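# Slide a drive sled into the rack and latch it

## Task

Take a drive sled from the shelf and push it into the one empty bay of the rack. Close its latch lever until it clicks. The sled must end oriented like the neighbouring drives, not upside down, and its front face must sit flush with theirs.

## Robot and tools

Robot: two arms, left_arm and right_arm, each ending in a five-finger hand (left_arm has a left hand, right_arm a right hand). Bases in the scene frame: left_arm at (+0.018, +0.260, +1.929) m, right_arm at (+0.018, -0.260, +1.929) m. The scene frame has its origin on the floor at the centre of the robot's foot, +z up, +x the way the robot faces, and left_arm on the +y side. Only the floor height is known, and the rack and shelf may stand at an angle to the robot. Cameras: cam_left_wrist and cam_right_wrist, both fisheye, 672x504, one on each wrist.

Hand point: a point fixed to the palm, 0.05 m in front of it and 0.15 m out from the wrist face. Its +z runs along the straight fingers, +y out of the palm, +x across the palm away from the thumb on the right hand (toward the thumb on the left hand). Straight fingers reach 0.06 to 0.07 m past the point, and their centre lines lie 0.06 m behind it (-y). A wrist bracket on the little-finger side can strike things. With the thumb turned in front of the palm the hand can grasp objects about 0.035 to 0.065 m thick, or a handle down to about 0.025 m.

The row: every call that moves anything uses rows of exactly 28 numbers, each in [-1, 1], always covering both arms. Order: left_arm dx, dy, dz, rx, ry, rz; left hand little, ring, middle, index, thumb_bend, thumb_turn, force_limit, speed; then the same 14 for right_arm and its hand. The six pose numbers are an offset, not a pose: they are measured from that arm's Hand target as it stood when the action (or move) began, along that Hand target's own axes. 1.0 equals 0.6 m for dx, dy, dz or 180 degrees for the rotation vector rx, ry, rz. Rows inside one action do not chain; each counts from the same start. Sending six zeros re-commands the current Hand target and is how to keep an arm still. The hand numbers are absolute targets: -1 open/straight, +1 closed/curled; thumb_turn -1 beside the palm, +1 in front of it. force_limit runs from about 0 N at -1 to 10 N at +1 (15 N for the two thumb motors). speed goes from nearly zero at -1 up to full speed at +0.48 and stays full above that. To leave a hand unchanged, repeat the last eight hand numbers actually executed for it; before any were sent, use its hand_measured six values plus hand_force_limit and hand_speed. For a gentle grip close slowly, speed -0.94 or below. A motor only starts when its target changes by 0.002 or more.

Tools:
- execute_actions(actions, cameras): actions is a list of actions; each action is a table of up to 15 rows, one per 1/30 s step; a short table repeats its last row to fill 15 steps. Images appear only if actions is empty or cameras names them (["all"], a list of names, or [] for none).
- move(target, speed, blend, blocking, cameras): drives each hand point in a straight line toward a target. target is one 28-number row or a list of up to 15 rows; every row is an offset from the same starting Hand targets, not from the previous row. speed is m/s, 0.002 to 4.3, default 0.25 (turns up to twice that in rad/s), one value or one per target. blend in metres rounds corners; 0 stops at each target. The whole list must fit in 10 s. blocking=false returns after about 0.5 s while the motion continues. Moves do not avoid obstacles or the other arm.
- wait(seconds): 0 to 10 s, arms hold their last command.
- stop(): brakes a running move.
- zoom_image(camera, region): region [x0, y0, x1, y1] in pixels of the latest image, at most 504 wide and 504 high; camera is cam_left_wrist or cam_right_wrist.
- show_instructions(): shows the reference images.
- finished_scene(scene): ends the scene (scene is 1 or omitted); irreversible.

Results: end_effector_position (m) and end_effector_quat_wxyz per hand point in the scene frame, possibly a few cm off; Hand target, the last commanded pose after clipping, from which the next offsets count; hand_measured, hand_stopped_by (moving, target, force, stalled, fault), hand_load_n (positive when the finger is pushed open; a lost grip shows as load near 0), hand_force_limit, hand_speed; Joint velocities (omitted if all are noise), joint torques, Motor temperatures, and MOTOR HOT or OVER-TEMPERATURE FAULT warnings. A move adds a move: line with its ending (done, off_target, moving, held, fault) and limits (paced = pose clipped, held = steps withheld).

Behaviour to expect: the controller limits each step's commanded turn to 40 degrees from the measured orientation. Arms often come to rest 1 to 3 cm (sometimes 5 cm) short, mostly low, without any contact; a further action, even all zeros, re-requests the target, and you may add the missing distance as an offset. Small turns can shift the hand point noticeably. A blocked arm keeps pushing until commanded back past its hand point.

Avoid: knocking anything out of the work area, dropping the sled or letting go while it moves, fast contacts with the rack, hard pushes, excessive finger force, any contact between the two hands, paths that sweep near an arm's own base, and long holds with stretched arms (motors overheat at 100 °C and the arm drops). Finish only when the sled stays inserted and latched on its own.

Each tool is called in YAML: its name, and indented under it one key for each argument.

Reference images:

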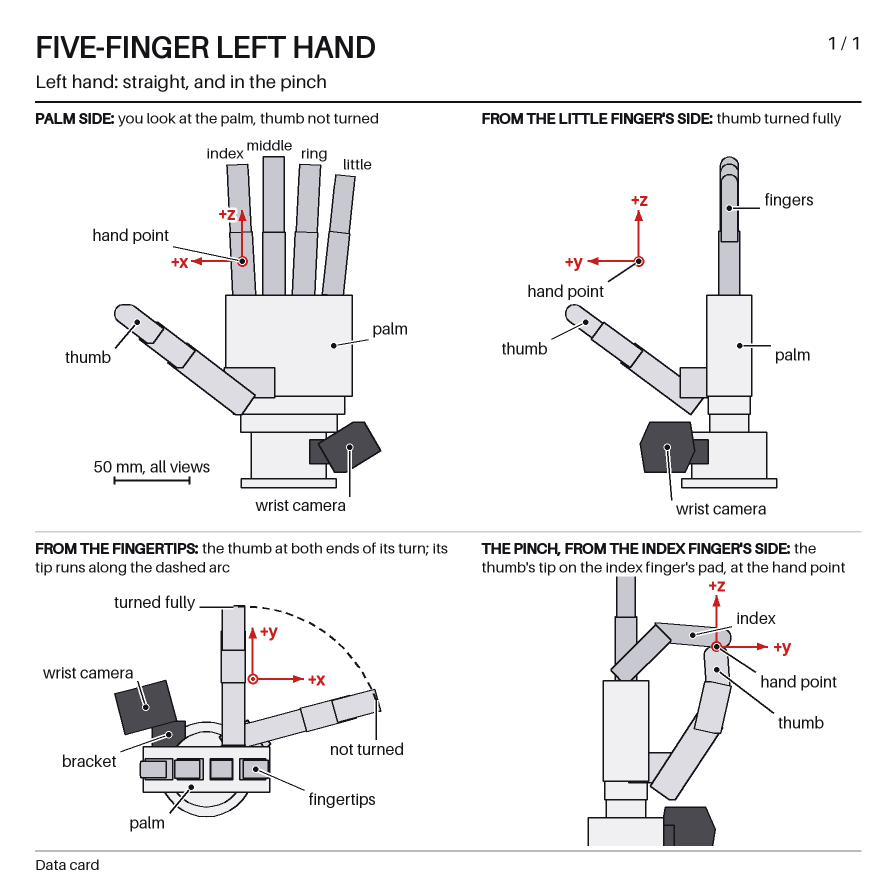

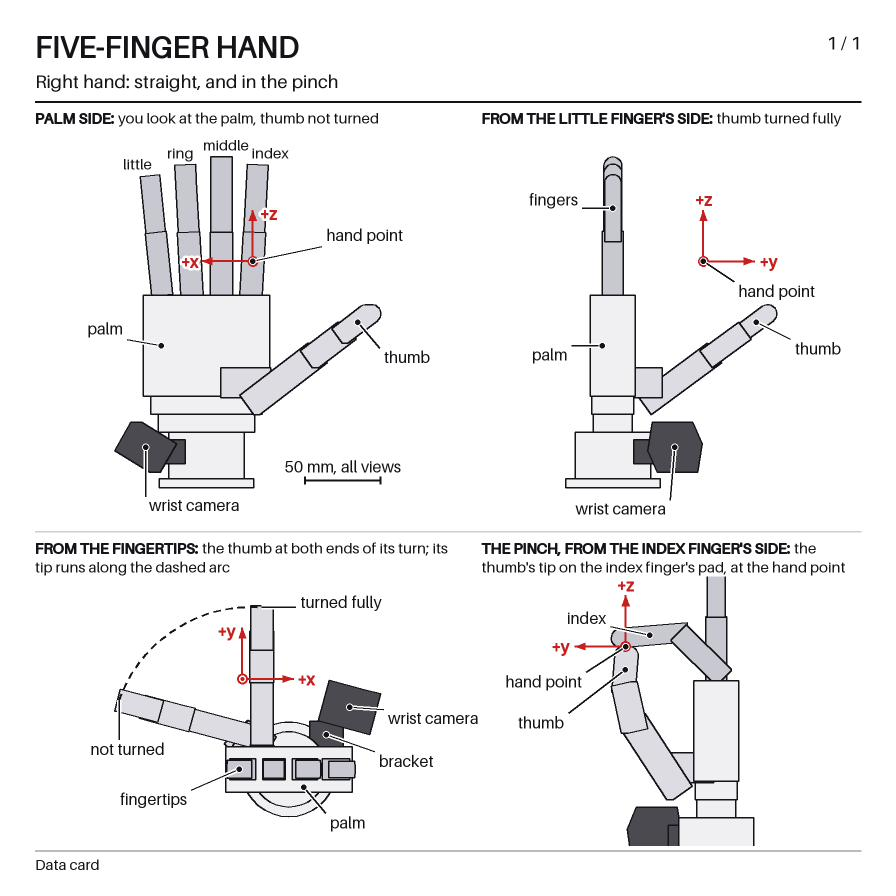

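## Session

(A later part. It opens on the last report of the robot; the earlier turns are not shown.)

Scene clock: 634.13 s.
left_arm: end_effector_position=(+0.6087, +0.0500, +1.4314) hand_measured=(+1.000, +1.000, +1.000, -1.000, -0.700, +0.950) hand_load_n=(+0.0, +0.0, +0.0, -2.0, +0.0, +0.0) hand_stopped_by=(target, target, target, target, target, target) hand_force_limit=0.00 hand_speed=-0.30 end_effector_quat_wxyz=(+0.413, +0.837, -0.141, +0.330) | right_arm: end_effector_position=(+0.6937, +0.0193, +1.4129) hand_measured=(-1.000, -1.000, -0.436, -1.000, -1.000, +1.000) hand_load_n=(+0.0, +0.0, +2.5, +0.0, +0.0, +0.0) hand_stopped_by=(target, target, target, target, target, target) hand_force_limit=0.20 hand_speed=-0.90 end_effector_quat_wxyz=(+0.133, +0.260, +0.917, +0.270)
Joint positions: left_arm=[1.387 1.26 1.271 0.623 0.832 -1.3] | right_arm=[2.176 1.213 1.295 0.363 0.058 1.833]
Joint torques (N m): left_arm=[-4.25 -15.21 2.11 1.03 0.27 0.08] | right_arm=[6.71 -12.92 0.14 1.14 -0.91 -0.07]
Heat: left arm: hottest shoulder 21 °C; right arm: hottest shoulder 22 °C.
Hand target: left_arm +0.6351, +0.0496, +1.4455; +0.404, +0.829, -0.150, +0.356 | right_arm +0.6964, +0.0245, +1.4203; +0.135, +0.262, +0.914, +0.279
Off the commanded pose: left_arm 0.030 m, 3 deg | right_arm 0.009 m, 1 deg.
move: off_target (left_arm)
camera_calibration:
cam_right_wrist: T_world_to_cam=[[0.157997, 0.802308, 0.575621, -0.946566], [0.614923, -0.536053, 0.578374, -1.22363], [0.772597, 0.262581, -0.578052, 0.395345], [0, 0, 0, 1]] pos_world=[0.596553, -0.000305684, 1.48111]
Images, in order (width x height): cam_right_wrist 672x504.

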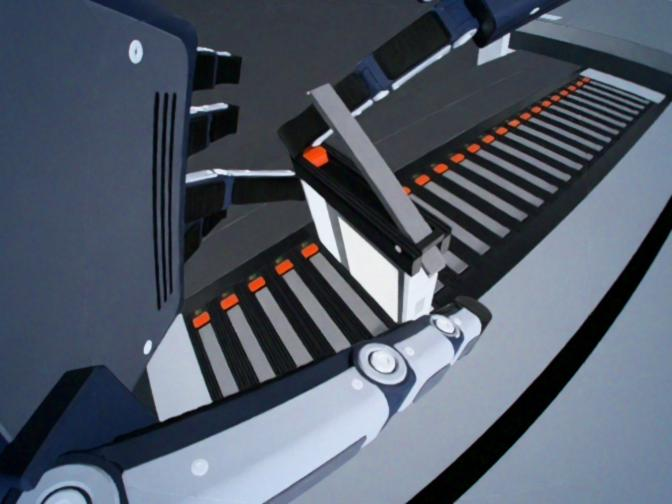

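move:
  target: [-0.014,0.0148,-0.0142,0,0,0,1,1,1,-1,-0.7,0.95,0,-0.3,0,0,0,0,0,0,-1,-1,-0.56,-1,-1,1,0.2,-0.85]
  speed: 0.04
  cameras: ["cam_right_wrist"]

zoom_image:
  camera: "cam_right_wrist"
  region: [260, 60, 490, 340]

Scene clock: 636.77 s.
left_arm: end_effector_position=(+0.6100, +0.0514, +1.4349) hand_measured=(+1.000, +1.000, +1.000, -1.000, -0.700, +0.950) hand_load_n=(+0.0, +0.0, +0.0, +0.0, -0.5, +0.0) hand_stopped_by=(target, target, target, target, target, target) hand_force_limit=0.00 hand_speed=-0.30 end_effector_quat_wxyz=(+0.407, +0.836, -0.144, +0.338) | right_arm: end_effector_position=(+0.6934, +0.0218, +1.4155) hand_measured=(-1.000, -1.000, -0.560, -1.000, -1.000, +1.000) hand_load_n=(+0.0, +0.0, +0.0, +0.0, +0.0, +0.0) hand_stopped_by=(target, target, target, target, target, target) hand_force_limit=0.20 hand_speed=-0.85 end_effector_quat_wxyz=(+0.132, +0.260, +0.916, +0.274)
Joint positions: left_arm=[1.387 1.253 1.26 0.648 0.826 -1.3] | right_arm=[2.181 1.211 1.293 0.363 0.054 1.833]
Joint torques (N m): left_arm=[-3.96 -15.38 0.05 1.51 0.6 0.07] | right_arm=[6.59 -12.63 0.2 1.09 -0.73 -0.07]
Heat: left arm: hottest shoulder 21 °C; right arm: hottest shoulder 21 °C.
Hand target: left_arm +0.6205, +0.0503, +1.4481; +0.404, +0.829, -0.150, +0.356 | right_arm +0.6964, +0.0245, +1.4203; +0.135, +0.262, +0.914, +0.279
Off the commanded pose: left_arm 0.017 m, 2 deg | right_arm 0.006 m, 1 deg.
move: off_target (left_arm)
camera_calibration:
cam_right_wrist: T_world_to_cam=[[0.156346, 0.797391, 0.582858, -0.959065], [0.614981, -0.540361, 0.57429, -1.21785], [0.772887, 0.268658, -0.574864, 0.391581], [0, 0, 0, 1]] pos_world=[0.596251, 0.00147207, 1.4835]
Images, in order (width x height): cam_right_wrist 672x504.

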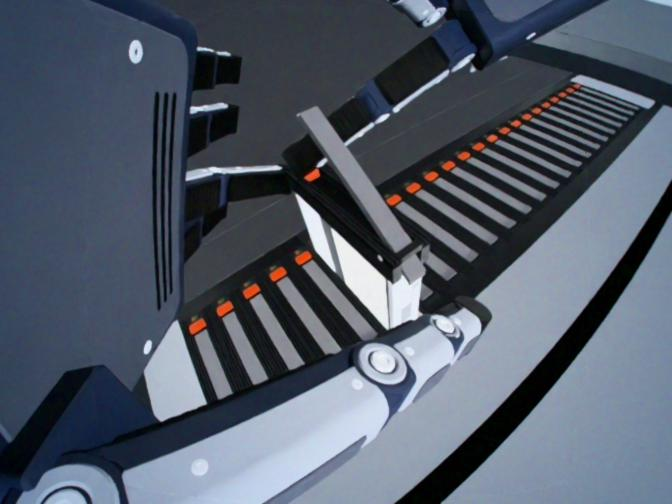

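Scaled by 1.800 from the camera's 672x504 image, which has a finer 960x720 frame.

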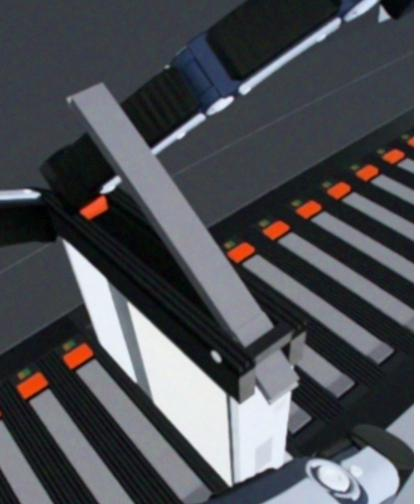

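move:
  target: [0,0,0,0,0,0,1,1,1,-1,-0.7,0.95,0,-0.3,0,0,0,0,0,0,-1,-1,-1,-1,-1,1,0.2,-0.7]
  speed: 0.04

move:
  target: [0,0,0,0,0,0,1,1,1,-1,-0.7,0.95,0,-0.3,0.0065,-0.0715,-0.083,0,0,0,-1,-1,-1,-1,-1,1,0.2,-0.7]
  speed: 0.1
  cameras: ["cam_right_wrist","cam_left_wrist"]

Scene clock: 639.70 s.
left_arm: end_effector_position=(+0.6100, +0.0514, +1.4349) hand_measured=(+1.000, +1.000, +1.000, -1.000, -0.700, +0.950) hand_load_n=(+0.0, +0.0, +0.0, +0.0, -0.5, +0.0) hand_stopped_by=(target, target, target, target, target, target) hand_force_limit=0.00 hand_speed=-0.30 end_effector_quat_wxyz=(+0.407, +0.836, -0.144, +0.338) | right_arm: end_effector_position=(+0.6934, +0.0218, +1.4155) hand_measured=(-1.000, -1.000, -1.000, -1.000, -1.000, +1.000) hand_load_n=(+0.0, +0.0, +0.0, +0.0, +0.0, +0.0) hand_stopped_by=(target, target, target, target, target, target) hand_force_limit=0.20 hand_speed=-0.70 end_effector_quat_wxyz=(+0.132, +0.260, +0.916, +0.274)
Joint positions: left_arm=[1.387 1.253 1.26 0.648 0.826 -1.3] | right_arm=[2.181 1.211 1.293 0.363 0.054 1.833]
Joint torques (N m): left_arm=[-4.25 -14.8 0.14 1.48 0.58 0.07] | right_arm=[6.53 -12.69 0.28 1.14 -0.72 -0.08]
Heat: left arm: hottest shoulder 22 °C; right arm: hottest shoulder 22 °C.
Hand target: left_arm +0.6205, +0.0503, +1.4481; +0.404, +0.829, -0.150, +0.356 | right_arm +0.6964, +0.0244, +1.4203; +0.135, +0.262, +0.914, +0.279
Off the commanded pose: left_arm 0.017 m, 2 deg | right_arm 0.006 m, 1 deg.
move: off_target (left_arm)

Scene clock: 640.97 s.
left_arm: end_effector_position=(+0.6100, +0.0514, +1.4349) hand_measured=(+1.000, +1.000, +1.000, -1.000, -0.700, +0.950) hand_load_n=(+0.0, +0.0, +0.0, +0.0, -0.5, +0.0) hand_stopped_by=(target, target, target, target, target, target) hand_force_limit=0.00 hand_speed=-0.30 end_effector_quat_wxyz=(+0.407, +0.836, -0.144, +0.338) | right_arm: end_effector_position=(+0.6525, -0.0171, +1.4336) hand_measured=(-1.000, -1.000, -1.000, -1.000, -1.000, +1.000) hand_load_n=(+0.0, +0.0, +0.0, +0.0, +0.0, +0.0) hand_stopped_by=(target, target, target, target, target, target) hand_force_limit=0.20 hand_speed=-0.70 end_effector_quat_wxyz=(+0.127, +0.256, +0.916, +0.282)
Joint positions: left_arm=[1.387 1.253 1.26 0.648 0.826 -1.3] | right_arm=[2.096 1.113 1.124 0.423 -0.04 1.867]
Joint torques (N m): left_arm=[-4.01 -15.5 0.08 1.46 0.61 0.08] | right_arm=[3.19 -13.33 -0.64 1.55 -0.73 0.04]
Heat: left arm: hottest shoulder 22 °C; right arm: hottest shoulder 22 °C.
Hand target: left_arm +0.6205, +0.0503, +1.4481; +0.404, +0.829, -0.150, +0.356 | right_arm +0.6562, -0.0255, +1.4352; +0.135, +0.262, +0.914, +0.279
Off the commanded pose: left_arm 0.017 m, 2 deg | right_arm 0.009 m, 1 deg.
move: off_target (left_arm)
camera_calibration:
cam_left_wrist: T_world_to_cam=[[0.696046, 0.6216, -0.359352, 0.0607711], [0.270104, 0.237036, 0.933198, -1.51016], [0.665255, -0.746611, -0.00290849, -0.247362], [0, 0, 0, 1]] pos_world=[0.53016, 0.135505, 1.4304]
cam_right_wrist: T_world_to_cam=[[0.148593, 0.789414, 0.595606, -0.945548], [0.622666, -0.542594, 0.563807, -1.21398], [0.768249, 0.287086, -0.572167, 0.443532], [0, 0, 0, 1]] pos_world=[0.555664, -0.0396021, 1.5014]

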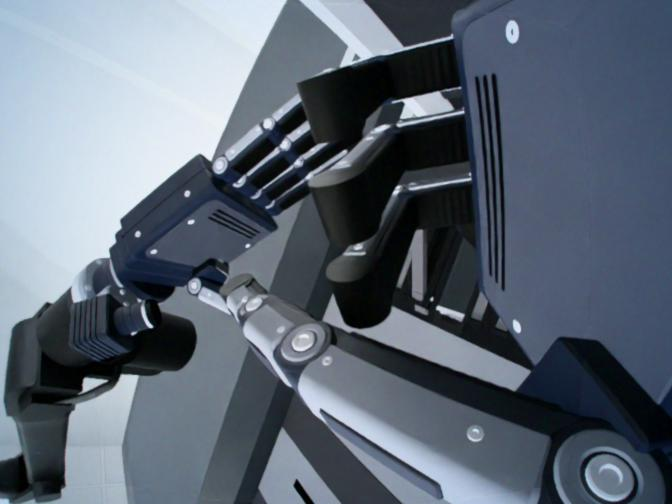

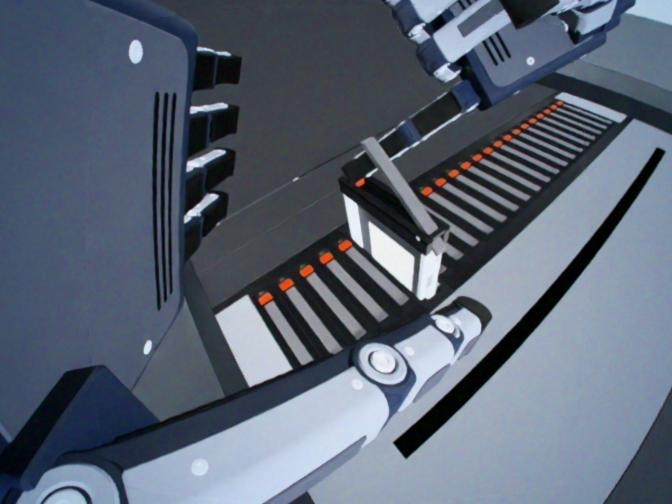

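execute_actions:
  actions: []
  cameras: ["cam_right_wrist"]

Scene clock: 643.67 s.
left_arm: end_effector_position=(+0.6100, +0.0514, +1.4349) hand_measured=(+1.000, +1.000, +1.000, -1.000, -0.700, +0.950) hand_load_n=(+0.0, +0.0, +0.0, +0.0, +0.0, -0.5) hand_stopped_by=(target, target, target, target, target, target) hand_force_limit=0.00 hand_speed=-0.30 end_effector_quat_wxyz=(+0.407, +0.836, -0.144, +0.338) | right_arm: end_effector_position=(+0.6525, -0.0171, +1.4336) hand_measured=(-1.000, -1.000, -1.000, -1.000, -1.000, +1.000) hand_load_n=(+0.0, +0.0, +0.0, +0.0, +0.0, +0.0) hand_stopped_by=(target, target, target, target, target, target) hand_force_limit=0.20 hand_speed=-0.70 end_effector_quat_wxyz=(+0.127, +0.256, +0.916, +0.282)
Joint positions: left_arm=[1.387 1.253 1.26 0.648 0.826 -1.3] | right_arm=[2.096 1.113 1.124 0.423 -0.04 1.868]
Joint velocities: within noise
Joint torques (N m): left_arm=[-3.6 -15.68 0.02 1.51 0.62 0.08] | right_arm=[3.08 -13.39 -0.61 1.58 -0.72 0.02]
Motor temperatures (°C): left_arm=[19 22 21 15 17 16] | right_arm=[19 22 18 19 18 17]
Heat: left arm: hottest shoulder 22 °C; right arm: hottest shoulder 22 °C.
Hand target: left_arm +0.6205, +0.0503, +1.4481; +0.404, +0.829, -0.150, +0.356 | right_arm +0.6562, -0.0255, +1.4352; +0.135, +0.262, +0.914, +0.279
Off the commanded pose: left_arm 0.017 m, 2 deg | right_arm 0.009 m, 1 deg.
camera_calibration:
cam_right_wrist: T_world_to_cam=[[0.148906, 0.789287, 0.595696, -0.945862], [0.622666, -0.542824, 0.563585, -1.21366], [0.768189, 0.286999, -0.572292, 0.44375], [0, 0, 0, 1]] pos_world=[0.555664, -0.0396016, 1.5014]
Images, in order (width x height): cam_right_wrist 672x504.

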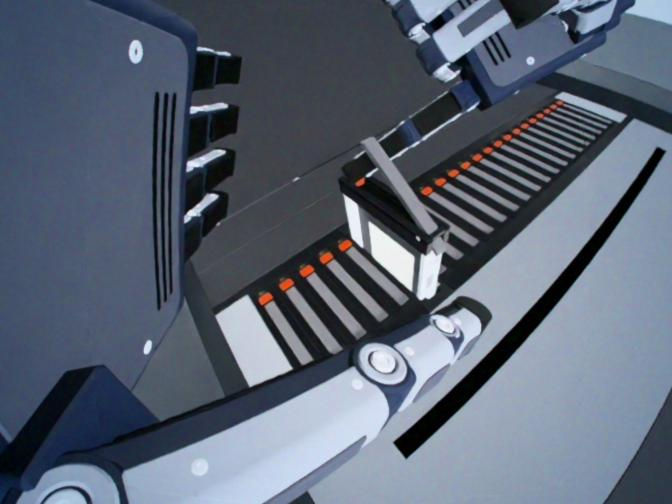

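move:
  target: [0.0234,-0.0179,0.0156,0,0,0,1,1,1,-1,-0.7,0.95,0,-0.3,0,0,0,0,0,0,-1,-1,-1,-1,-1,1,0.2,-0.7]
  speed: 0.04
  cameras: ["cam_right_wrist"]

Scene clock: 645.33 s.
left_arm: end_effector_position=(+0.6137, +0.0513, +1.4329) hand_measured=(+1.000, +1.000, +1.000, -1.000, -0.700, +0.950) hand_load_n=(+0.0, +0.0, +0.0, -2.5, +0.0, +0.0) hand_stopped_by=(target, target, target, target, target, target) hand_force_limit=0.00 hand_speed=-0.30 end_effector_quat_wxyz=(+0.410, +0.838, -0.142, +0.330) | right_arm: end_effector_position=(+0.6525, -0.0171, +1.4336) hand_measured=(-1.000, -1.000, -1.000, -1.000, -1.000, +1.000) hand_load_n=(+0.0, +0.0, +0.0, +0.0, +0.0, +0.0) hand_stopped_by=(target, target, target, target, target, target) hand_force_limit=0.20 hand_speed=-0.70 end_effector_quat_wxyz=(+0.127, +0.257, +0.916, +0.282)
Joint positions: left_arm=[1.387 1.253 1.277 0.61 0.828 -1.297] | right_arm=[2.096 1.113 1.124 0.423 -0.04 1.868]
Joint torques (N m): left_arm=[-3.9 -16.62 2.33 0.94 0.31 0.08] | right_arm=[3.14 -13.39 -0.62 1.55 -0.73 0.02]
Heat: left arm: hottest shoulder 23 °C; right arm: hottest shoulder 22 °C.
Hand target: left_arm +0.6405, +0.0503, +1.4482; +0.404, +0.829, -0.151, +0.356 | right_arm +0.6562, -0.0255, +1.4352; +0.135, +0.262, +0.914, +0.279
Off the commanded pose: left_arm 0.031 m, 3 deg | right_arm 0.009 m, 1 deg.
move: off_target (left_arm)
camera_calibration:
cam_right_wrist: T_world_to_cam=[[0.149253, 0.78919, 0.595737, -0.946103], [0.62258, -0.543071, 0.563443, -1.21352], [0.768191, 0.286798, -0.572389, 0.443973], [0, 0, 0, 1]] pos_world=[0.555664, -0.0397006, 1.5015]
Images, in order (width x height): cam_right_wrist 672x504.

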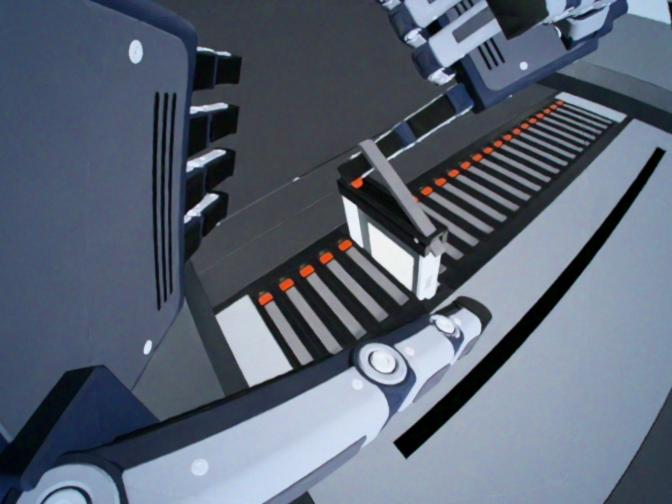

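zoom_image:
  camera: "cam_right_wrist"
  region: [300, 80, 500, 320]

Scaled by 2.100 from the camera's 672x504 image, which has a finer 960x720 frame.

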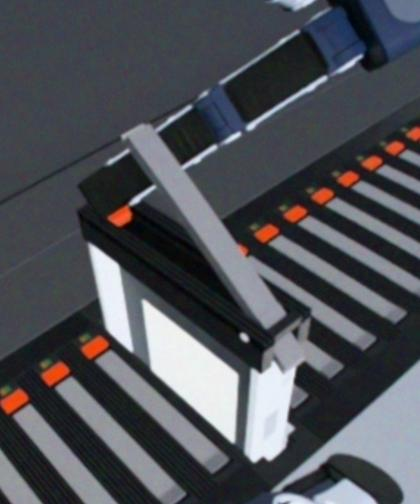

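move:
  target: [0.0175,-0.0134,0.0117,0,0,0,1,1,1,-1,-0.7,0.95,0,-0.3,0,0,0,0,0,0,-1,-1,-1,-1,-1,1,0.2,-0.7]
  speed: 0.04
  cameras: ["cam_right_wrist"]

zoom_image:
  camera: "cam_right_wrist"
  region: [300, 80, 500, 320]

Scene clock: 647.57 s.
left_arm: end_effector_position=(+0.6423, +0.0527, +1.4375) hand_measured=(+1.000, +1.000, +1.000, -1.000, -0.700, +0.950) hand_load_n=(+0.0, +0.5, +0.0, +0.0, +0.0, +0.0) hand_stopped_by=(target, target, target, target, target, target) hand_force_limit=0.00 hand_speed=-0.30 end_effector_quat_wxyz=(+0.407, +0.835, -0.144, +0.342) | right_arm: end_effector_position=(+0.6525, -0.0171, +1.4336) hand_measured=(-1.000, -1.000, -1.000, -1.000, -1.000, +1.000) hand_load_n=(+0.0, +0.0, +0.0, +0.0, +0.0, +0.0) hand_stopped_by=(target, target, target, target, target, target) hand_force_limit=0.20 hand_speed=-0.70 end_effector_quat_wxyz=(+0.127, +0.257, +0.916, +0.282)
Joint positions: left_arm=[1.38 1.245 1.334 0.57 0.823 -1.296] | right_arm=[2.096 1.113 1.124 0.423 -0.04 1.868]
Joint torques (N m): left_arm=[-4.31 -15.97 1.73 0.53 0.47 0.15] | right_arm=[3.08 -13.27 -0.66 1.57 -0.73 0.02]
Heat: left arm: hottest shoulder 23 °C; right arm: hottest shoulder 22 °C.
Hand target: left_arm +0.6556, +0.0503, +1.4482; +0.405, +0.829, -0.150, +0.356 | right_arm +0.6562, -0.0255, +1.4352; +0.135, +0.262, +0.914, +0.279
Off the commanded pose: left_arm 0.017 m, 2 deg | right_arm 0.009 m, 1 deg.
move: off_target (left_arm)
camera_calibration:
cam_right_wrist: T_world_to_cam=[[0.149253, 0.78919, 0.595737, -0.946103], [0.62258, -0.543071, 0.563443, -1.21352], [0.768191, 0.286798, -0.572389, 0.443973], [0, 0, 0, 1]] pos_world=[0.555664, -0.0397006, 1.5015]
Images, in order (width x height): cam_right_wrist 672x504.

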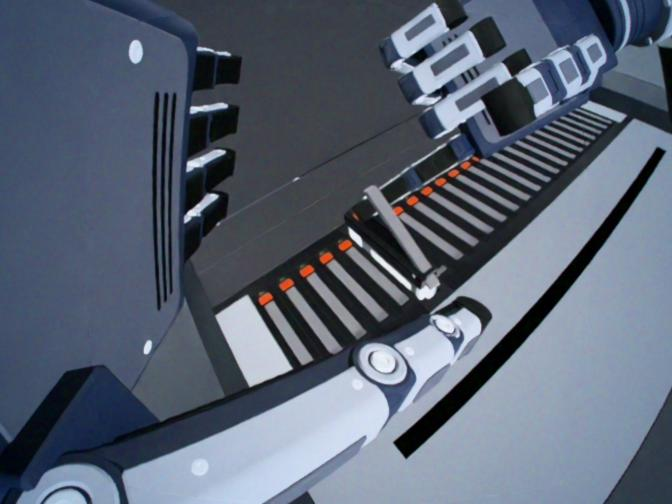

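Scaled by 2.100 from the camera's 672x504 image, which has a finer 960x720 frame.

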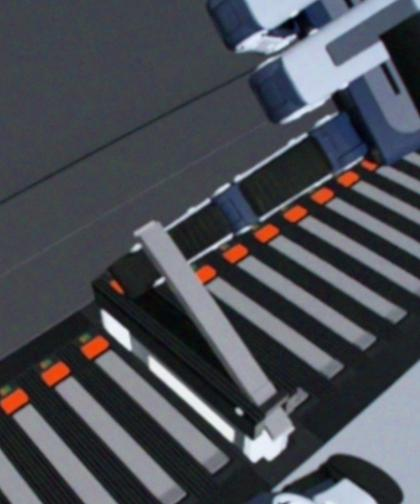

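move:
  target: [0.0175,-0.0134,0.0117,0,0,0,1,1,1,-1,-0.7,0.95,0,-0.3,0,0,0,0,0,0,-1,-1,-1,-1,-1,1,0.2,-0.7]
  speed: 0.04
  cameras: ["cam_right_wrist"]

zoom_image:
  camera: "cam_right_wrist"
  region: [300, 80, 500, 320]

Scene clock: 649.53 s.
left_arm: end_effector_position=(+0.6539, +0.0529, +1.4365) hand_measured=(+1.000, +1.000, +1.000, -1.000, -0.700, +0.950) hand_load_n=(+0.0, +0.0, +0.0, -0.5, +0.0, +0.0) hand_stopped_by=(target, target, target, target, target, target) hand_force_limit=0.00 hand_speed=-0.30 end_effector_quat_wxyz=(+0.407, +0.836, -0.144, +0.339) | right_arm: end_effector_position=(+0.6525, -0.0171, +1.4336) hand_measured=(-1.000, -1.000, -1.000, -1.000, -1.000, +1.000) hand_load_n=(+0.0, +0.0, +0.0, +0.0, +0.0, +0.0) hand_stopped_by=(target, target, target, target, target, target) hand_force_limit=0.20 hand_speed=-0.70 end_effector_quat_wxyz=(+0.127, +0.257, +0.916, +0.282)
Joint positions: left_arm=[1.377 1.245 1.368 0.526 0.82 -1.29] | right_arm=[2.096 1.113 1.124 0.423 -0.04 1.868]
Joint torques (N m): left_arm=[-4.42 -15.85 2.44 0.76 0.41 0.12] | right_arm=[3.14 -13.39 -0.66 1.54 -0.74 0.02]
Heat: left arm: hottest shoulder 23 °C; right arm: hottest shoulder 22 °C.
Hand target: left_arm +0.6705, +0.0503, +1.4482; +0.404, +0.829, -0.151, +0.356 | right_arm +0.6562, -0.0255, +1.4352; +0.135, +0.262, +0.914, +0.279
Off the commanded pose: left_arm 0.021 m, 2 deg | right_arm 0.009 m, 1 deg.
move: off_target (left_arm)
camera_calibration:
cam_right_wrist: T_world_to_cam=[[0.149253, 0.78919, 0.595737, -0.946103], [0.62258, -0.543071, 0.563443, -1.21352], [0.768191, 0.286798, -0.572389, 0.443973], [0, 0, 0, 1]] pos_world=[0.555664, -0.0397006, 1.5015]
Images, in order (width x height): cam_right_wrist 672x504.

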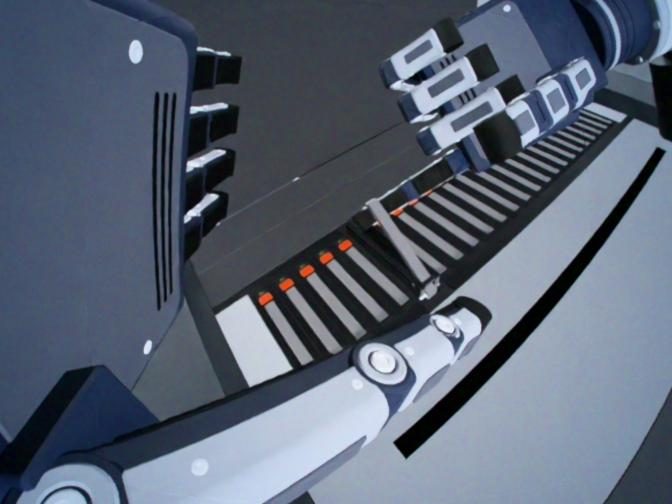

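Scaled by 2.100 from the camera's 672x504 image, which has a finer 960x720 frame.

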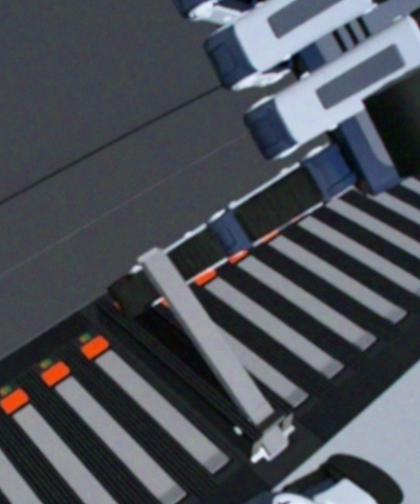

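move:
  target: [0.0140,-0.0108,0.0094,0,0,0,1,1,1,-1,-0.7,0.95,0,-0.3,0,0,0,0,0,0,-1,-1,-1,-1,-1,1,0.2,-0.7]
  speed: 0.04
  cameras: ["cam_right_wrist"]

zoom_image:
  camera: "cam_right_wrist"
  region: [320, 150, 480, 320]

Scene clock: 651.23 s.
left_arm: end_effector_position=(+0.6559, +0.0527, +1.4345) hand_measured=(+1.000, +1.000, +1.000, -1.000, -0.700, +0.950) hand_load_n=(+0.0, +0.0, +0.0, -3.0, +0.0, +0.0) hand_stopped_by=(target, target, target, target, target, target) hand_force_limit=0.00 hand_speed=-0.30 end_effector_quat_wxyz=(+0.410, +0.838, -0.144, +0.331) | right_arm: end_effector_position=(+0.6525, -0.0171, +1.4336) hand_measured=(-1.000, -1.000, -1.000, -1.000, -1.000, +1.000) hand_load_n=(+0.0, +0.0, +0.0, +0.0, +0.0, +0.0) hand_stopped_by=(target, target, target, target, target, target) hand_force_limit=0.20 hand_speed=-0.70 end_effector_quat_wxyz=(+0.127, +0.257, +0.916, +0.282)
Joint positions: left_arm=[1.377 1.245 1.382 0.491 0.82 -1.283] | right_arm=[2.096 1.113 1.124 0.423 -0.04 1.868]
Joint torques (N m): left_arm=[-4.6 -16.32 3.88 0.8 0.33 0.05] | right_arm=[3.08 -13.39 -0.62 1.55 -0.73 0.03]
Heat: left arm: hottest shoulder 23 °C; right arm: hottest shoulder 22 °C.
Hand target: left_arm +0.6824, +0.0503, +1.4481; +0.404, +0.829, -0.151, +0.356 | right_arm +0.6562, -0.0255, +1.4352; +0.135, +0.262, +0.914, +0.279
Off the commanded pose: left_arm 0.030 m, 3 deg | right_arm 0.009 m, 1 deg.
move: off_target (left_arm)
camera_calibration:
cam_right_wrist: T_world_to_cam=[[0.149253, 0.78919, 0.595737, -0.946103], [0.62258, -0.543071, 0.563443, -1.21352], [0.768191, 0.286798, -0.572389, 0.443973], [0, 0, 0, 1]] pos_world=[0.555664, -0.0397006, 1.5015]
Images, in order (width x height): cam_right_wrist 672x504.

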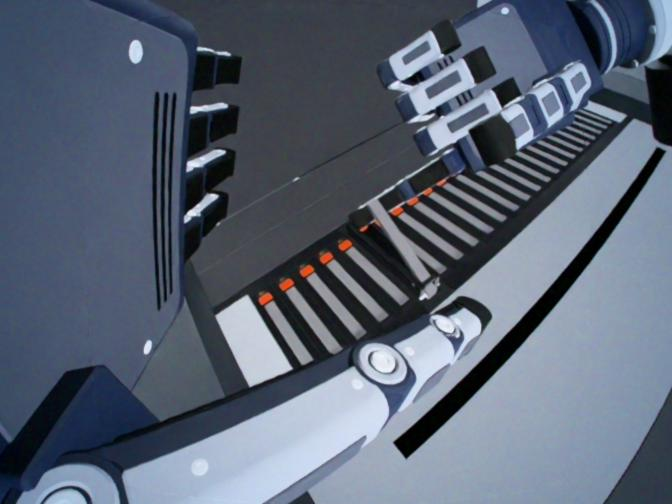

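Scaled by 2.965 from the camera's 672x504 image, which has a finer 960x720 frame.

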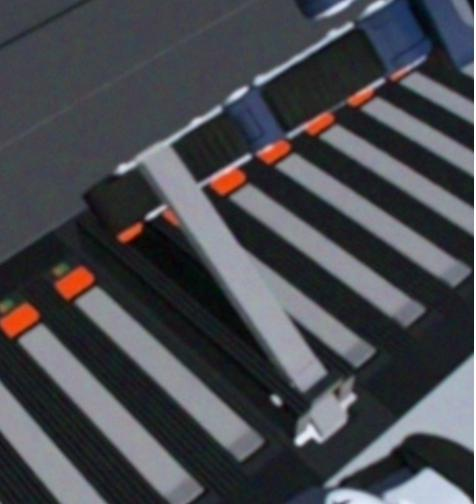

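zoom_image:
  camera: "cam_right_wrist"
  region: [380, 240, 460, 310]

zoom_image:
  camera: "cam_right_wrist"
  region: [335, 190, 415, 260]

Scaled by 6.300 from the camera's 672x504 image, which has a finer 960x720 frame.

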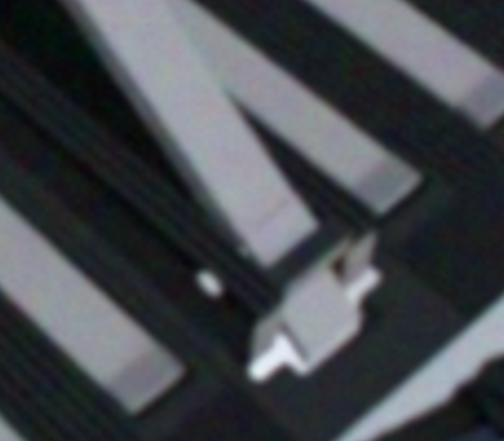

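Scaled by 6.300 from the camera's 672x504 image, which has a finer 960x720 frame.

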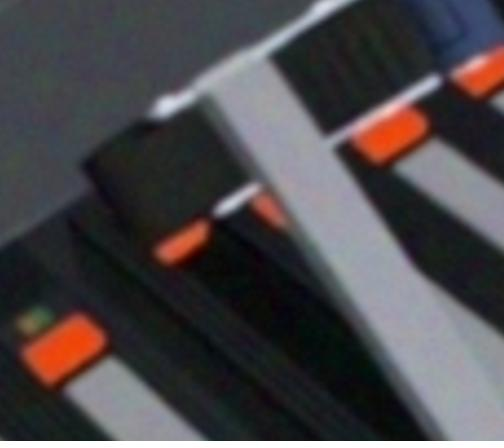

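move:
  target: [0.0129,-0.0044,0.0041,0,0,0,1,1,1,-1,-0.7,0.95,0,-0.3,0,0,0,0,0,0,-1,-1,-1,-1,-1,1,0.2,-0.7]
  speed: 0.04
  cameras: ["cam_right_wrist"]

zoom_image:
  camera: "cam_right_wrist"
  region: [320, 170, 480, 330]

Scene clock: 659.20 s.
left_arm: end_effector_position=(+0.6572, +0.0523, +1.4333) hand_measured=(+1.000, +1.000, +1.000, -1.000, -0.700, +0.950) hand_load_n=(+0.0, +0.0, +0.0, -2.5, +0.0, +0.0) hand_stopped_by=(target, target, target, target, target, target) hand_force_limit=0.00 hand_speed=-0.30 end_effector_quat_wxyz=(+0.413, +0.840, -0.142, +0.323) | right_arm: end_effector_position=(+0.6525, -0.0171, +1.4336) hand_measured=(-1.000, -1.000, -1.000, -1.000, -1.000, +1.000) hand_load_n=(+0.0, +0.0, +0.0, +0.0, +0.0, +0.0) hand_stopped_by=(target, target, target, target, target, target) hand_force_limit=0.20 hand_speed=-0.70 end_effector_quat_wxyz=(+0.127, +0.257, +0.916, +0.282)
Joint positions: left_arm=[1.376 1.245 1.392 0.463 0.82 -1.282] | right_arm=[2.096 1.113 1.124 0.423 -0.04 1.868]
Joint torques (N m): left_arm=[-5.01 -16.62 4.19 0.9 0.22 0.09] | right_arm=[3.02 -13.33 -0.68 1.55 -0.72 0.03]
Heat: left arm: hottest shoulder 24 °C; right arm: hottest shoulder 22 °C.
Hand target: left_arm +0.6906, +0.0503, +1.4511; +0.405, +0.829, -0.150, +0.356 | right_arm +0.6562, -0.0255, +1.4352; +0.135, +0.262, +0.914, +0.279
Off the commanded pose: left_arm 0.038 m, 4 deg | right_arm 0.009 m, 1 deg.
move: off_target (left_arm)
camera_calibration:
cam_right_wrist: T_world_to_cam=[[0.149253, 0.78919, 0.595737, -0.946103], [0.62258, -0.543071, 0.563443, -1.21352], [0.768191, 0.286798, -0.572389, 0.443973], [0, 0, 0, 1]] pos_world=[0.555664, -0.0397006, 1.5015]
Images, in order (width x height): cam_right_wrist 672x504.

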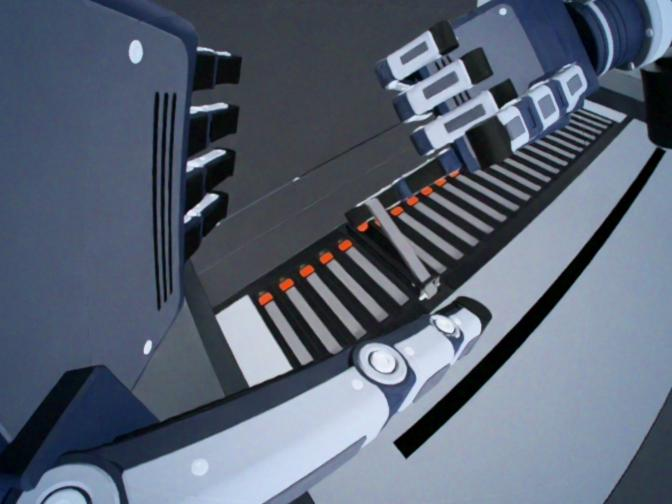

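Scaled by 3.150 from the camera's 672x504 image, which has a finer 960x720 frame.

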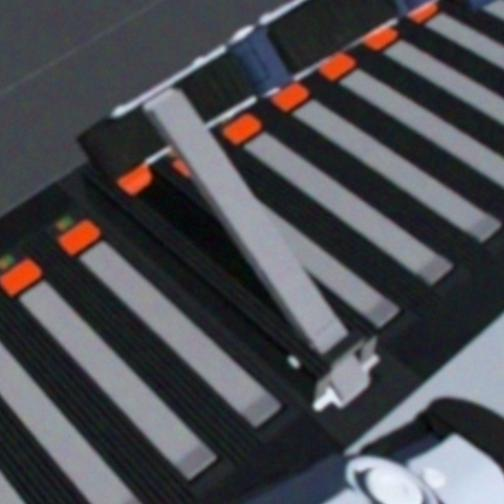

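move:
  target: [-0.0467,0.0359,-0.0312,0,0,0,1,1,1,-1,-0.7,0.95,0,-0.3,0,0,0,0,0,0,-1,-1,-1,-1,-1,1,0.2,-0.7]
  speed: 0.08
  cameras: ["cam_right_wrist"]

zoom_image:
  camera: "cam_right_wrist"
  region: [320, 170, 480, 330]

Scene clock: 669.87 s.
left_arm: end_effector_position=(+0.6444, +0.0515, +1.4413) hand_measured=(+1.000, +1.000, +1.000, -1.000, -0.700, +0.950) hand_load_n=(+0.0, +0.0, +0.0, +0.0, +0.0, +0.0) hand_stopped_by=(target, target, target, target, target, target) hand_force_limit=0.00 hand_speed=-0.30 end_effector_quat_wxyz=(+0.405, +0.834, -0.148, +0.345) | right_arm: end_effector_position=(+0.6525, -0.0171, +1.4336) hand_measured=(-1.000, -1.000, -1.000, -1.000, -1.000, +1.000) hand_load_n=(+0.0, +0.0, +0.0, +0.0, +0.0, +0.0) hand_stopped_by=(target, target, target, target, target, target) hand_force_limit=0.20 hand_speed=-0.70 end_effector_quat_wxyz=(+0.127, +0.257, +0.916, +0.282)
Joint positions: left_arm=[1.374 1.235 1.331 0.562 0.818 -1.282] | right_arm=[2.096 1.113 1.124 0.423 -0.04 1.868]
Joint torques (N m): left_arm=[-3.9 -15.97 0.69 1.22 0.58 0] | right_arm=[3.08 -13.45 -0.65 1.52 -0.73 0.02]
Heat: left arm: hottest shoulder 24 °C; right arm: hottest shoulder 22 °C.
Hand target: left_arm +0.6505, +0.0503, +1.4511; +0.404, +0.829, -0.151, +0.356 | right_arm +0.6562, -0.0255, +1.4352; +0.135, +0.262, +0.914, +0.279
Off the commanded pose: left_arm 0.012 m, 1 deg | right_arm 0.009 m, 1 deg.
move: off_target (left_arm)
camera_calibration:
cam_right_wrist: T_world_to_cam=[[0.149253, 0.78919, 0.595737, -0.946103], [0.62258, -0.543071, 0.563443, -1.21352], [0.768191, 0.286798, -0.572389, 0.443973], [0, 0, 0, 1]] pos_world=[0.555664, -0.0397006, 1.5015]
Images, in order (width x height): cam_right_wrist 672x504.

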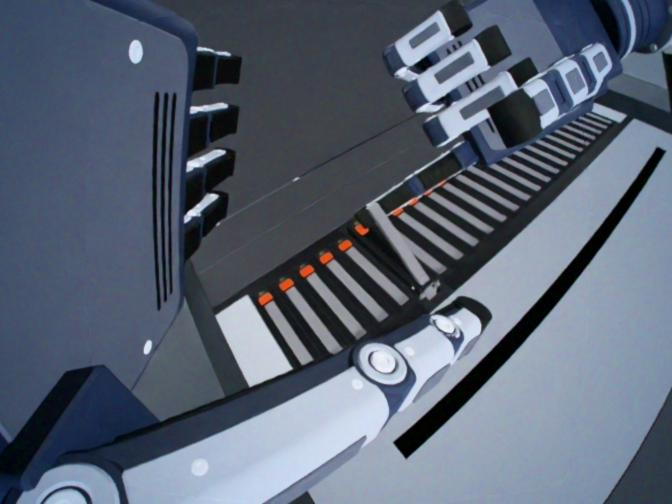

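Scaled by 3.150 from the camera's 672x504 image, which has a finer 960x720 frame.

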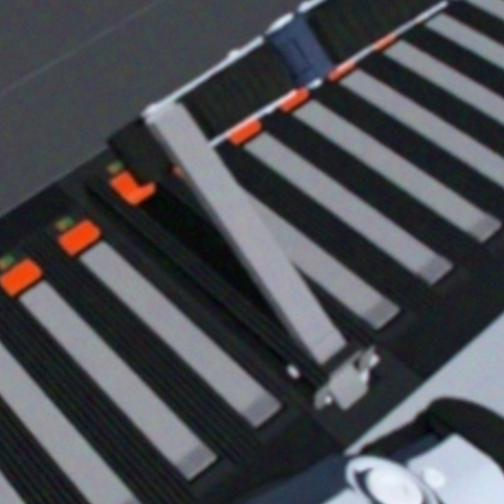

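move:
  target: [0.0410,-0.0222,0.0199,0,0,0,1,1,1,-1,-0.7,0.95,0,-0.3,0,0,0,0,0,0,-1,-1,-1,-1,-1,1,0.2,-0.7]
  speed: 0.04
  cameras: ["cam_right_wrist"]

zoom_image:
  camera: "cam_right_wrist"
  region: [320, 170, 480, 330]

Scene clock: 675.10 s.
left_arm: end_effector_position=(+0.6598, +0.0517, +1.4411) hand_measured=(+1.000, +1.000, +1.000, -1.000, -0.700, +0.950) hand_load_n=(+0.0, +0.0, +0.0, -0.5, +0.0, +0.0) hand_stopped_by=(target, target, target, target, target, target) hand_force_limit=0.00 hand_speed=-0.30 end_effector_quat_wxyz=(+0.409, +0.836, -0.144, +0.336) | right_arm: end_effector_position=(+0.6525, -0.0171, +1.4336) hand_measured=(-1.000, -1.000, -1.000, -1.000, -1.000, +1.000) hand_load_n=(+0.0, +0.0, +0.0, +0.0, +0.0, +0.0) hand_stopped_by=(target, target, target, target, target, target) hand_force_limit=0.20 hand_speed=-0.70 end_effector_quat_wxyz=(+0.127, +0.257, +0.916, +0.282)
Joint positions: left_arm=[1.37 1.233 1.375 0.494 0.815 -1.282] | right_arm=[2.096 1.113 1.124 0.423 -0.04 1.868]
Joint torques (N m): left_arm=[-4.13 -16.21 2.88 0.7 0.38 0.13] | right_arm=[3.02 -13.39 -0.65 1.57 -0.73 0.02]
Heat: left arm: hottest shoulder 25 °C; right arm: hottest shoulder 22 °C.
Hand target: left_arm +0.6805, +0.0503, +1.4561; +0.404, +0.829, -0.151, +0.356 | right_arm +0.6562, -0.0255, +1.4352; +0.135, +0.262, +0.914, +0.279
Off the commanded pose: left_arm 0.026 m, 3 deg | right_arm 0.009 m, 1 deg.
move: off_target (left_arm)
camera_calibration:
cam_right_wrist: T_world_to_cam=[[0.149253, 0.78919, 0.595737, -0.946103], [0.62258, -0.543071, 0.563443, -1.21352], [0.768191, 0.286798, -0.572389, 0.443973], [0, 0, 0, 1]] pos_world=[0.555664, -0.0397006, 1.5015]
Images, in order (width x height): cam_right_wrist 672x504.

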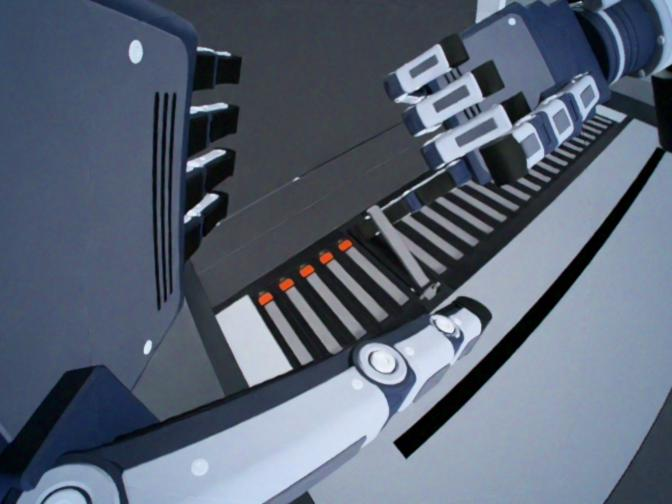

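Scaled by 3.150 from the camera's 672x504 image, which has a finer 960x720 frame.

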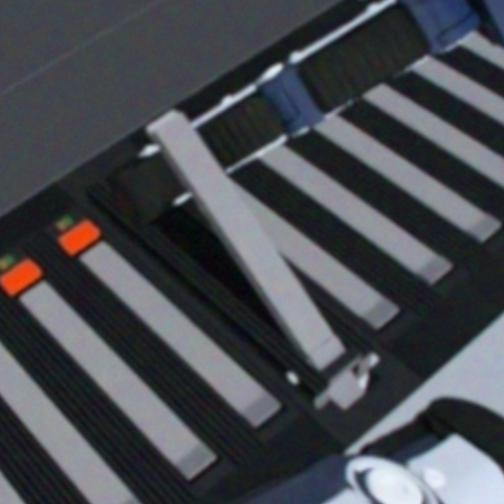

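move:
  target: [0.0094,-0.0072,0.0063,0,0,0,1,1,1,-1,-0.7,0.95,0,-0.3,0,0,0,0,0,0,-1,-1,-1,-1,-1,1,0.2,-0.7]
  speed: 0.04
  cameras: ["cam_right_wrist"]

zoom_image:
  camera: "cam_right_wrist"
  region: [320, 170, 480, 330]

Scene clock: 676.87 s.
left_arm: end_effector_position=(+0.6621, +0.0516, +1.4400) hand_measured=(+1.000, +1.000, +1.000, -1.000, -0.700, +0.950) hand_load_n=(+0.0, +0.0, +0.5, -1.0, -0.5, +0.0) hand_stopped_by=(target, target, target, target, target, target) hand_force_limit=0.00 hand_speed=-0.30 end_effector_quat_wxyz=(+0.411, +0.838, -0.142, +0.330) | right_arm: end_effector_position=(+0.6525, -0.0171, +1.4336) hand_measured=(-1.000, -1.000, -1.000, -1.000, -1.000, +1.000) hand_load_n=(+0.0, +0.0, +0.0, +0.0, +0.0, +0.0) hand_stopped_by=(target, target, target, target, target, target) hand_force_limit=0.20 hand_speed=-0.70 end_effector_quat_wxyz=(+0.127, +0.257, +0.916, +0.282)
Joint positions: left_arm=[1.37 1.233 1.386 0.469 0.815 -1.282] | right_arm=[2.096 1.113 1.124 0.423 -0.04 1.868]
Joint torques (N m): left_arm=[-4.95 -16.91 3.86 1.06 0.33 0.13] | right_arm=[3.08 -13.51 -0.65 1.54 -0.74 0.03]
Heat: left arm: hottest shoulder 25 °C; right arm: hottest shoulder 23 °C.
Hand target: left_arm +0.6885, +0.0503, +1.4560; +0.404, +0.829, -0.150, +0.356 | right_arm +0.6562, -0.0255, +1.4352; +0.135, +0.262, +0.914, +0.279
Off the commanded pose: left_arm 0.031 m, 3 deg | right_arm 0.009 m, 1 deg.
move: off_target (left_arm)
camera_calibration:
cam_right_wrist: T_world_to_cam=[[0.149253, 0.78919, 0.595737, -0.946103], [0.62258, -0.543071, 0.563443, -1.21352], [0.768191, 0.286798, -0.572389, 0.443973], [0, 0, 0, 1]] pos_world=[0.555664, -0.0397006, 1.5015]
Images, in order (width x height): cam_right_wrist 672x504.

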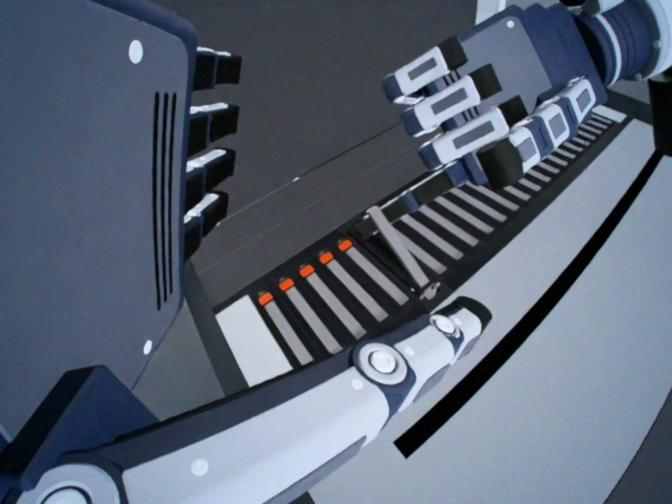

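Scaled by 3.150 from the camera's 672x504 image, which has a finer 960x720 frame.

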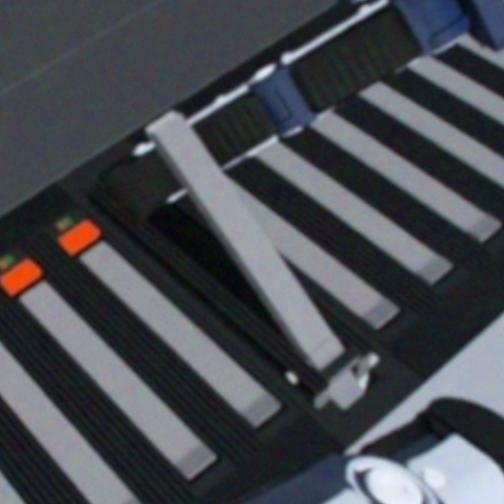

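move:
  target:
    - [-0.0351,0.0269,-0.0234,0,0,0,1,1,1,-1,-0.7,0.95,0,-0.3,0,0,0,0,0,0,-1,-1,-1,-1,-1,1,0.2,-0.7]
    - [-0.0323,-0.0202,-0.0817,0,0,0,1,1,1,-1,-0.7,0.95,0,-0.3,0,0,0,0,0,0,-1,-1,-1,-1,-1,1,0.2,-0.7]
    - [-0.1140,0.0426,-0.1363,0,0,0,1,1,1,-1,-0.7,0.95,0,-0.3,0,0,0,0,0,0,-1,-1,-1,-1,-1,1,0.2,-0.7]
  speed: 0.1
  blend: [0,0.01,0]
  cameras: ["cam_right_wrist","cam_left_wrist"]

zoom_image:
  camera: "cam_right_wrist"
  region: [320, 170, 480, 330]

Scene clock: 683.40 s.
left_arm: end_effector_position=(+0.5898, +0.0900, +1.4578) hand_measured=(+1.000, +1.000, +1.000, -1.000, -0.700, +0.950) hand_load_n=(+0.0, +0.0, +0.0, +0.0, +0.0, +0.0) hand_stopped_by=(target, target, target, target, target, target) hand_force_limit=0.00 hand_speed=-0.30 end_effector_quat_wxyz=(+0.406, +0.827, -0.154, +0.358) | right_arm: end_effector_position=(+0.6525, -0.0171, +1.4336) hand_measured=(-1.000, -1.000, -1.000, -1.000, -1.000, +1.000) hand_load_n=(+0.0, +0.0, +0.0, +0.0, +0.0, +0.0) hand_stopped_by=(target, target, target, target, target, target) hand_force_limit=0.20 hand_speed=-0.70 end_effector_quat_wxyz=(+0.127, +0.257, +0.916, +0.282)
Joint positions: left_arm=[1.484 1.213 1.16 0.827 0.914 -1.395] | right_arm=[2.096 1.113 1.124 0.423 -0.04 1.868]
Joint torques (N m): left_arm=[-1.73 -12.45 -0.13 1.25 0.58 -0.22] | right_arm=[2.96 -13.33 -0.62 1.57 -0.74 0.03]
Heat: left arm: hottest shoulder 24 °C; right arm: hottest shoulder 23 °C.
Hand target: left_arm +0.5886, +0.0953, +1.4563; +0.404, +0.829, -0.151, +0.356 | right_arm +0.6562, -0.0255, +1.4352; +0.135, +0.262, +0.914, +0.279
Off the commanded pose: left_arm 0.006 m, 1 deg | right_arm 0.009 m, 1 deg.
move: done
camera_calibration:
cam_left_wrist: T_world_to_cam=[[0.714644, 0.617537, -0.328531, 0.00352772], [0.225649, 0.241035, 0.94392, -1.52498], [0.662093, -0.748699, 0.0329072, -0.255232], [0, 0, 0, 1]] pos_world=[0.510576, 0.174302, 1.44902]
cam_right_wrist: T_world_to_cam=[[0.149253, 0.78919, 0.595737, -0.946103], [0.62258, -0.543071, 0.563443, -1.21352], [0.768191, 0.286798, -0.572389, 0.443973], [0, 0, 0, 1]] pos_world=[0.555664, -0.0397006, 1.5015]

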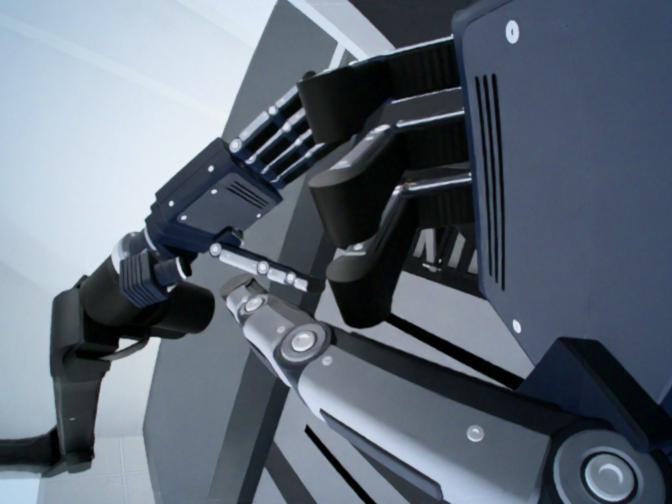

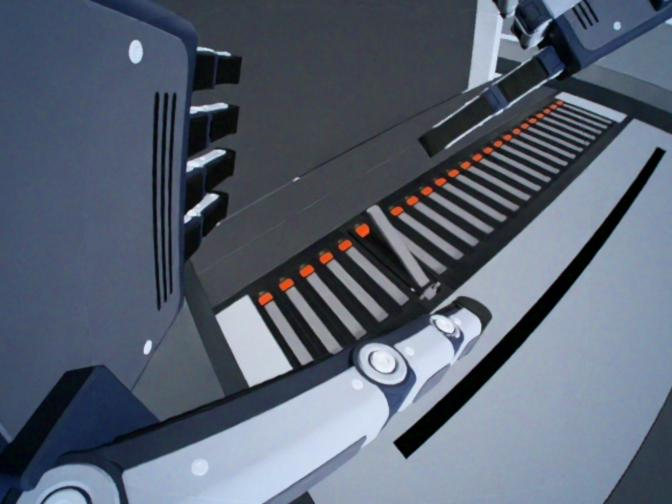

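Scaled by 3.150 from the camera's 672x504 image, which has a finer 960x720 frame.

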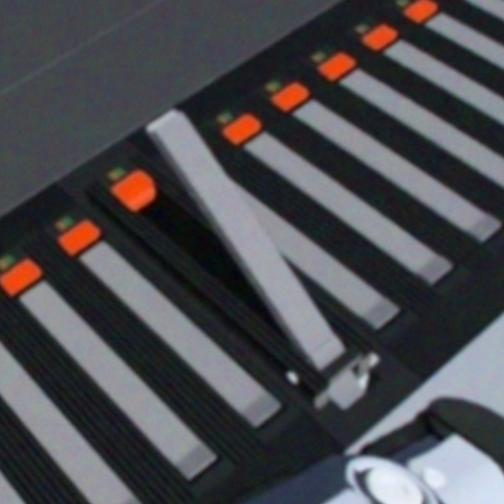

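zoom_image:
  camera: "cam_right_wrist"
  region: [400, 260, 460, 310]

zoom_image:
  camera: "cam_left_wrist"
  region: [390, 200, 490, 300]

Scaled by 8.400 from the camera's 672x504 image, which has a finer 960x720 frame.

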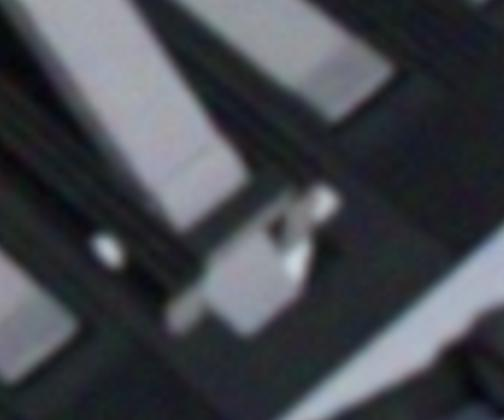

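Scaled by 5.040 from the camera's 672x504 image, which has a finer 960x720 frame.

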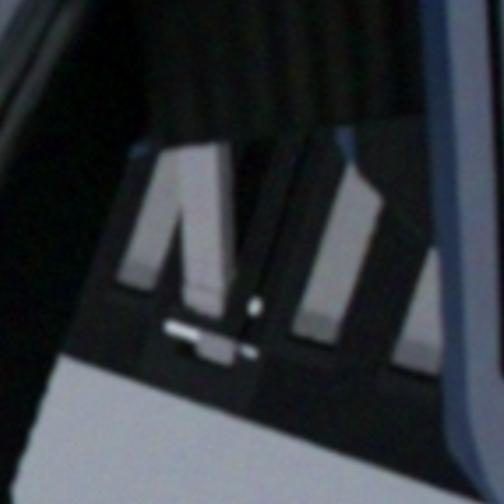

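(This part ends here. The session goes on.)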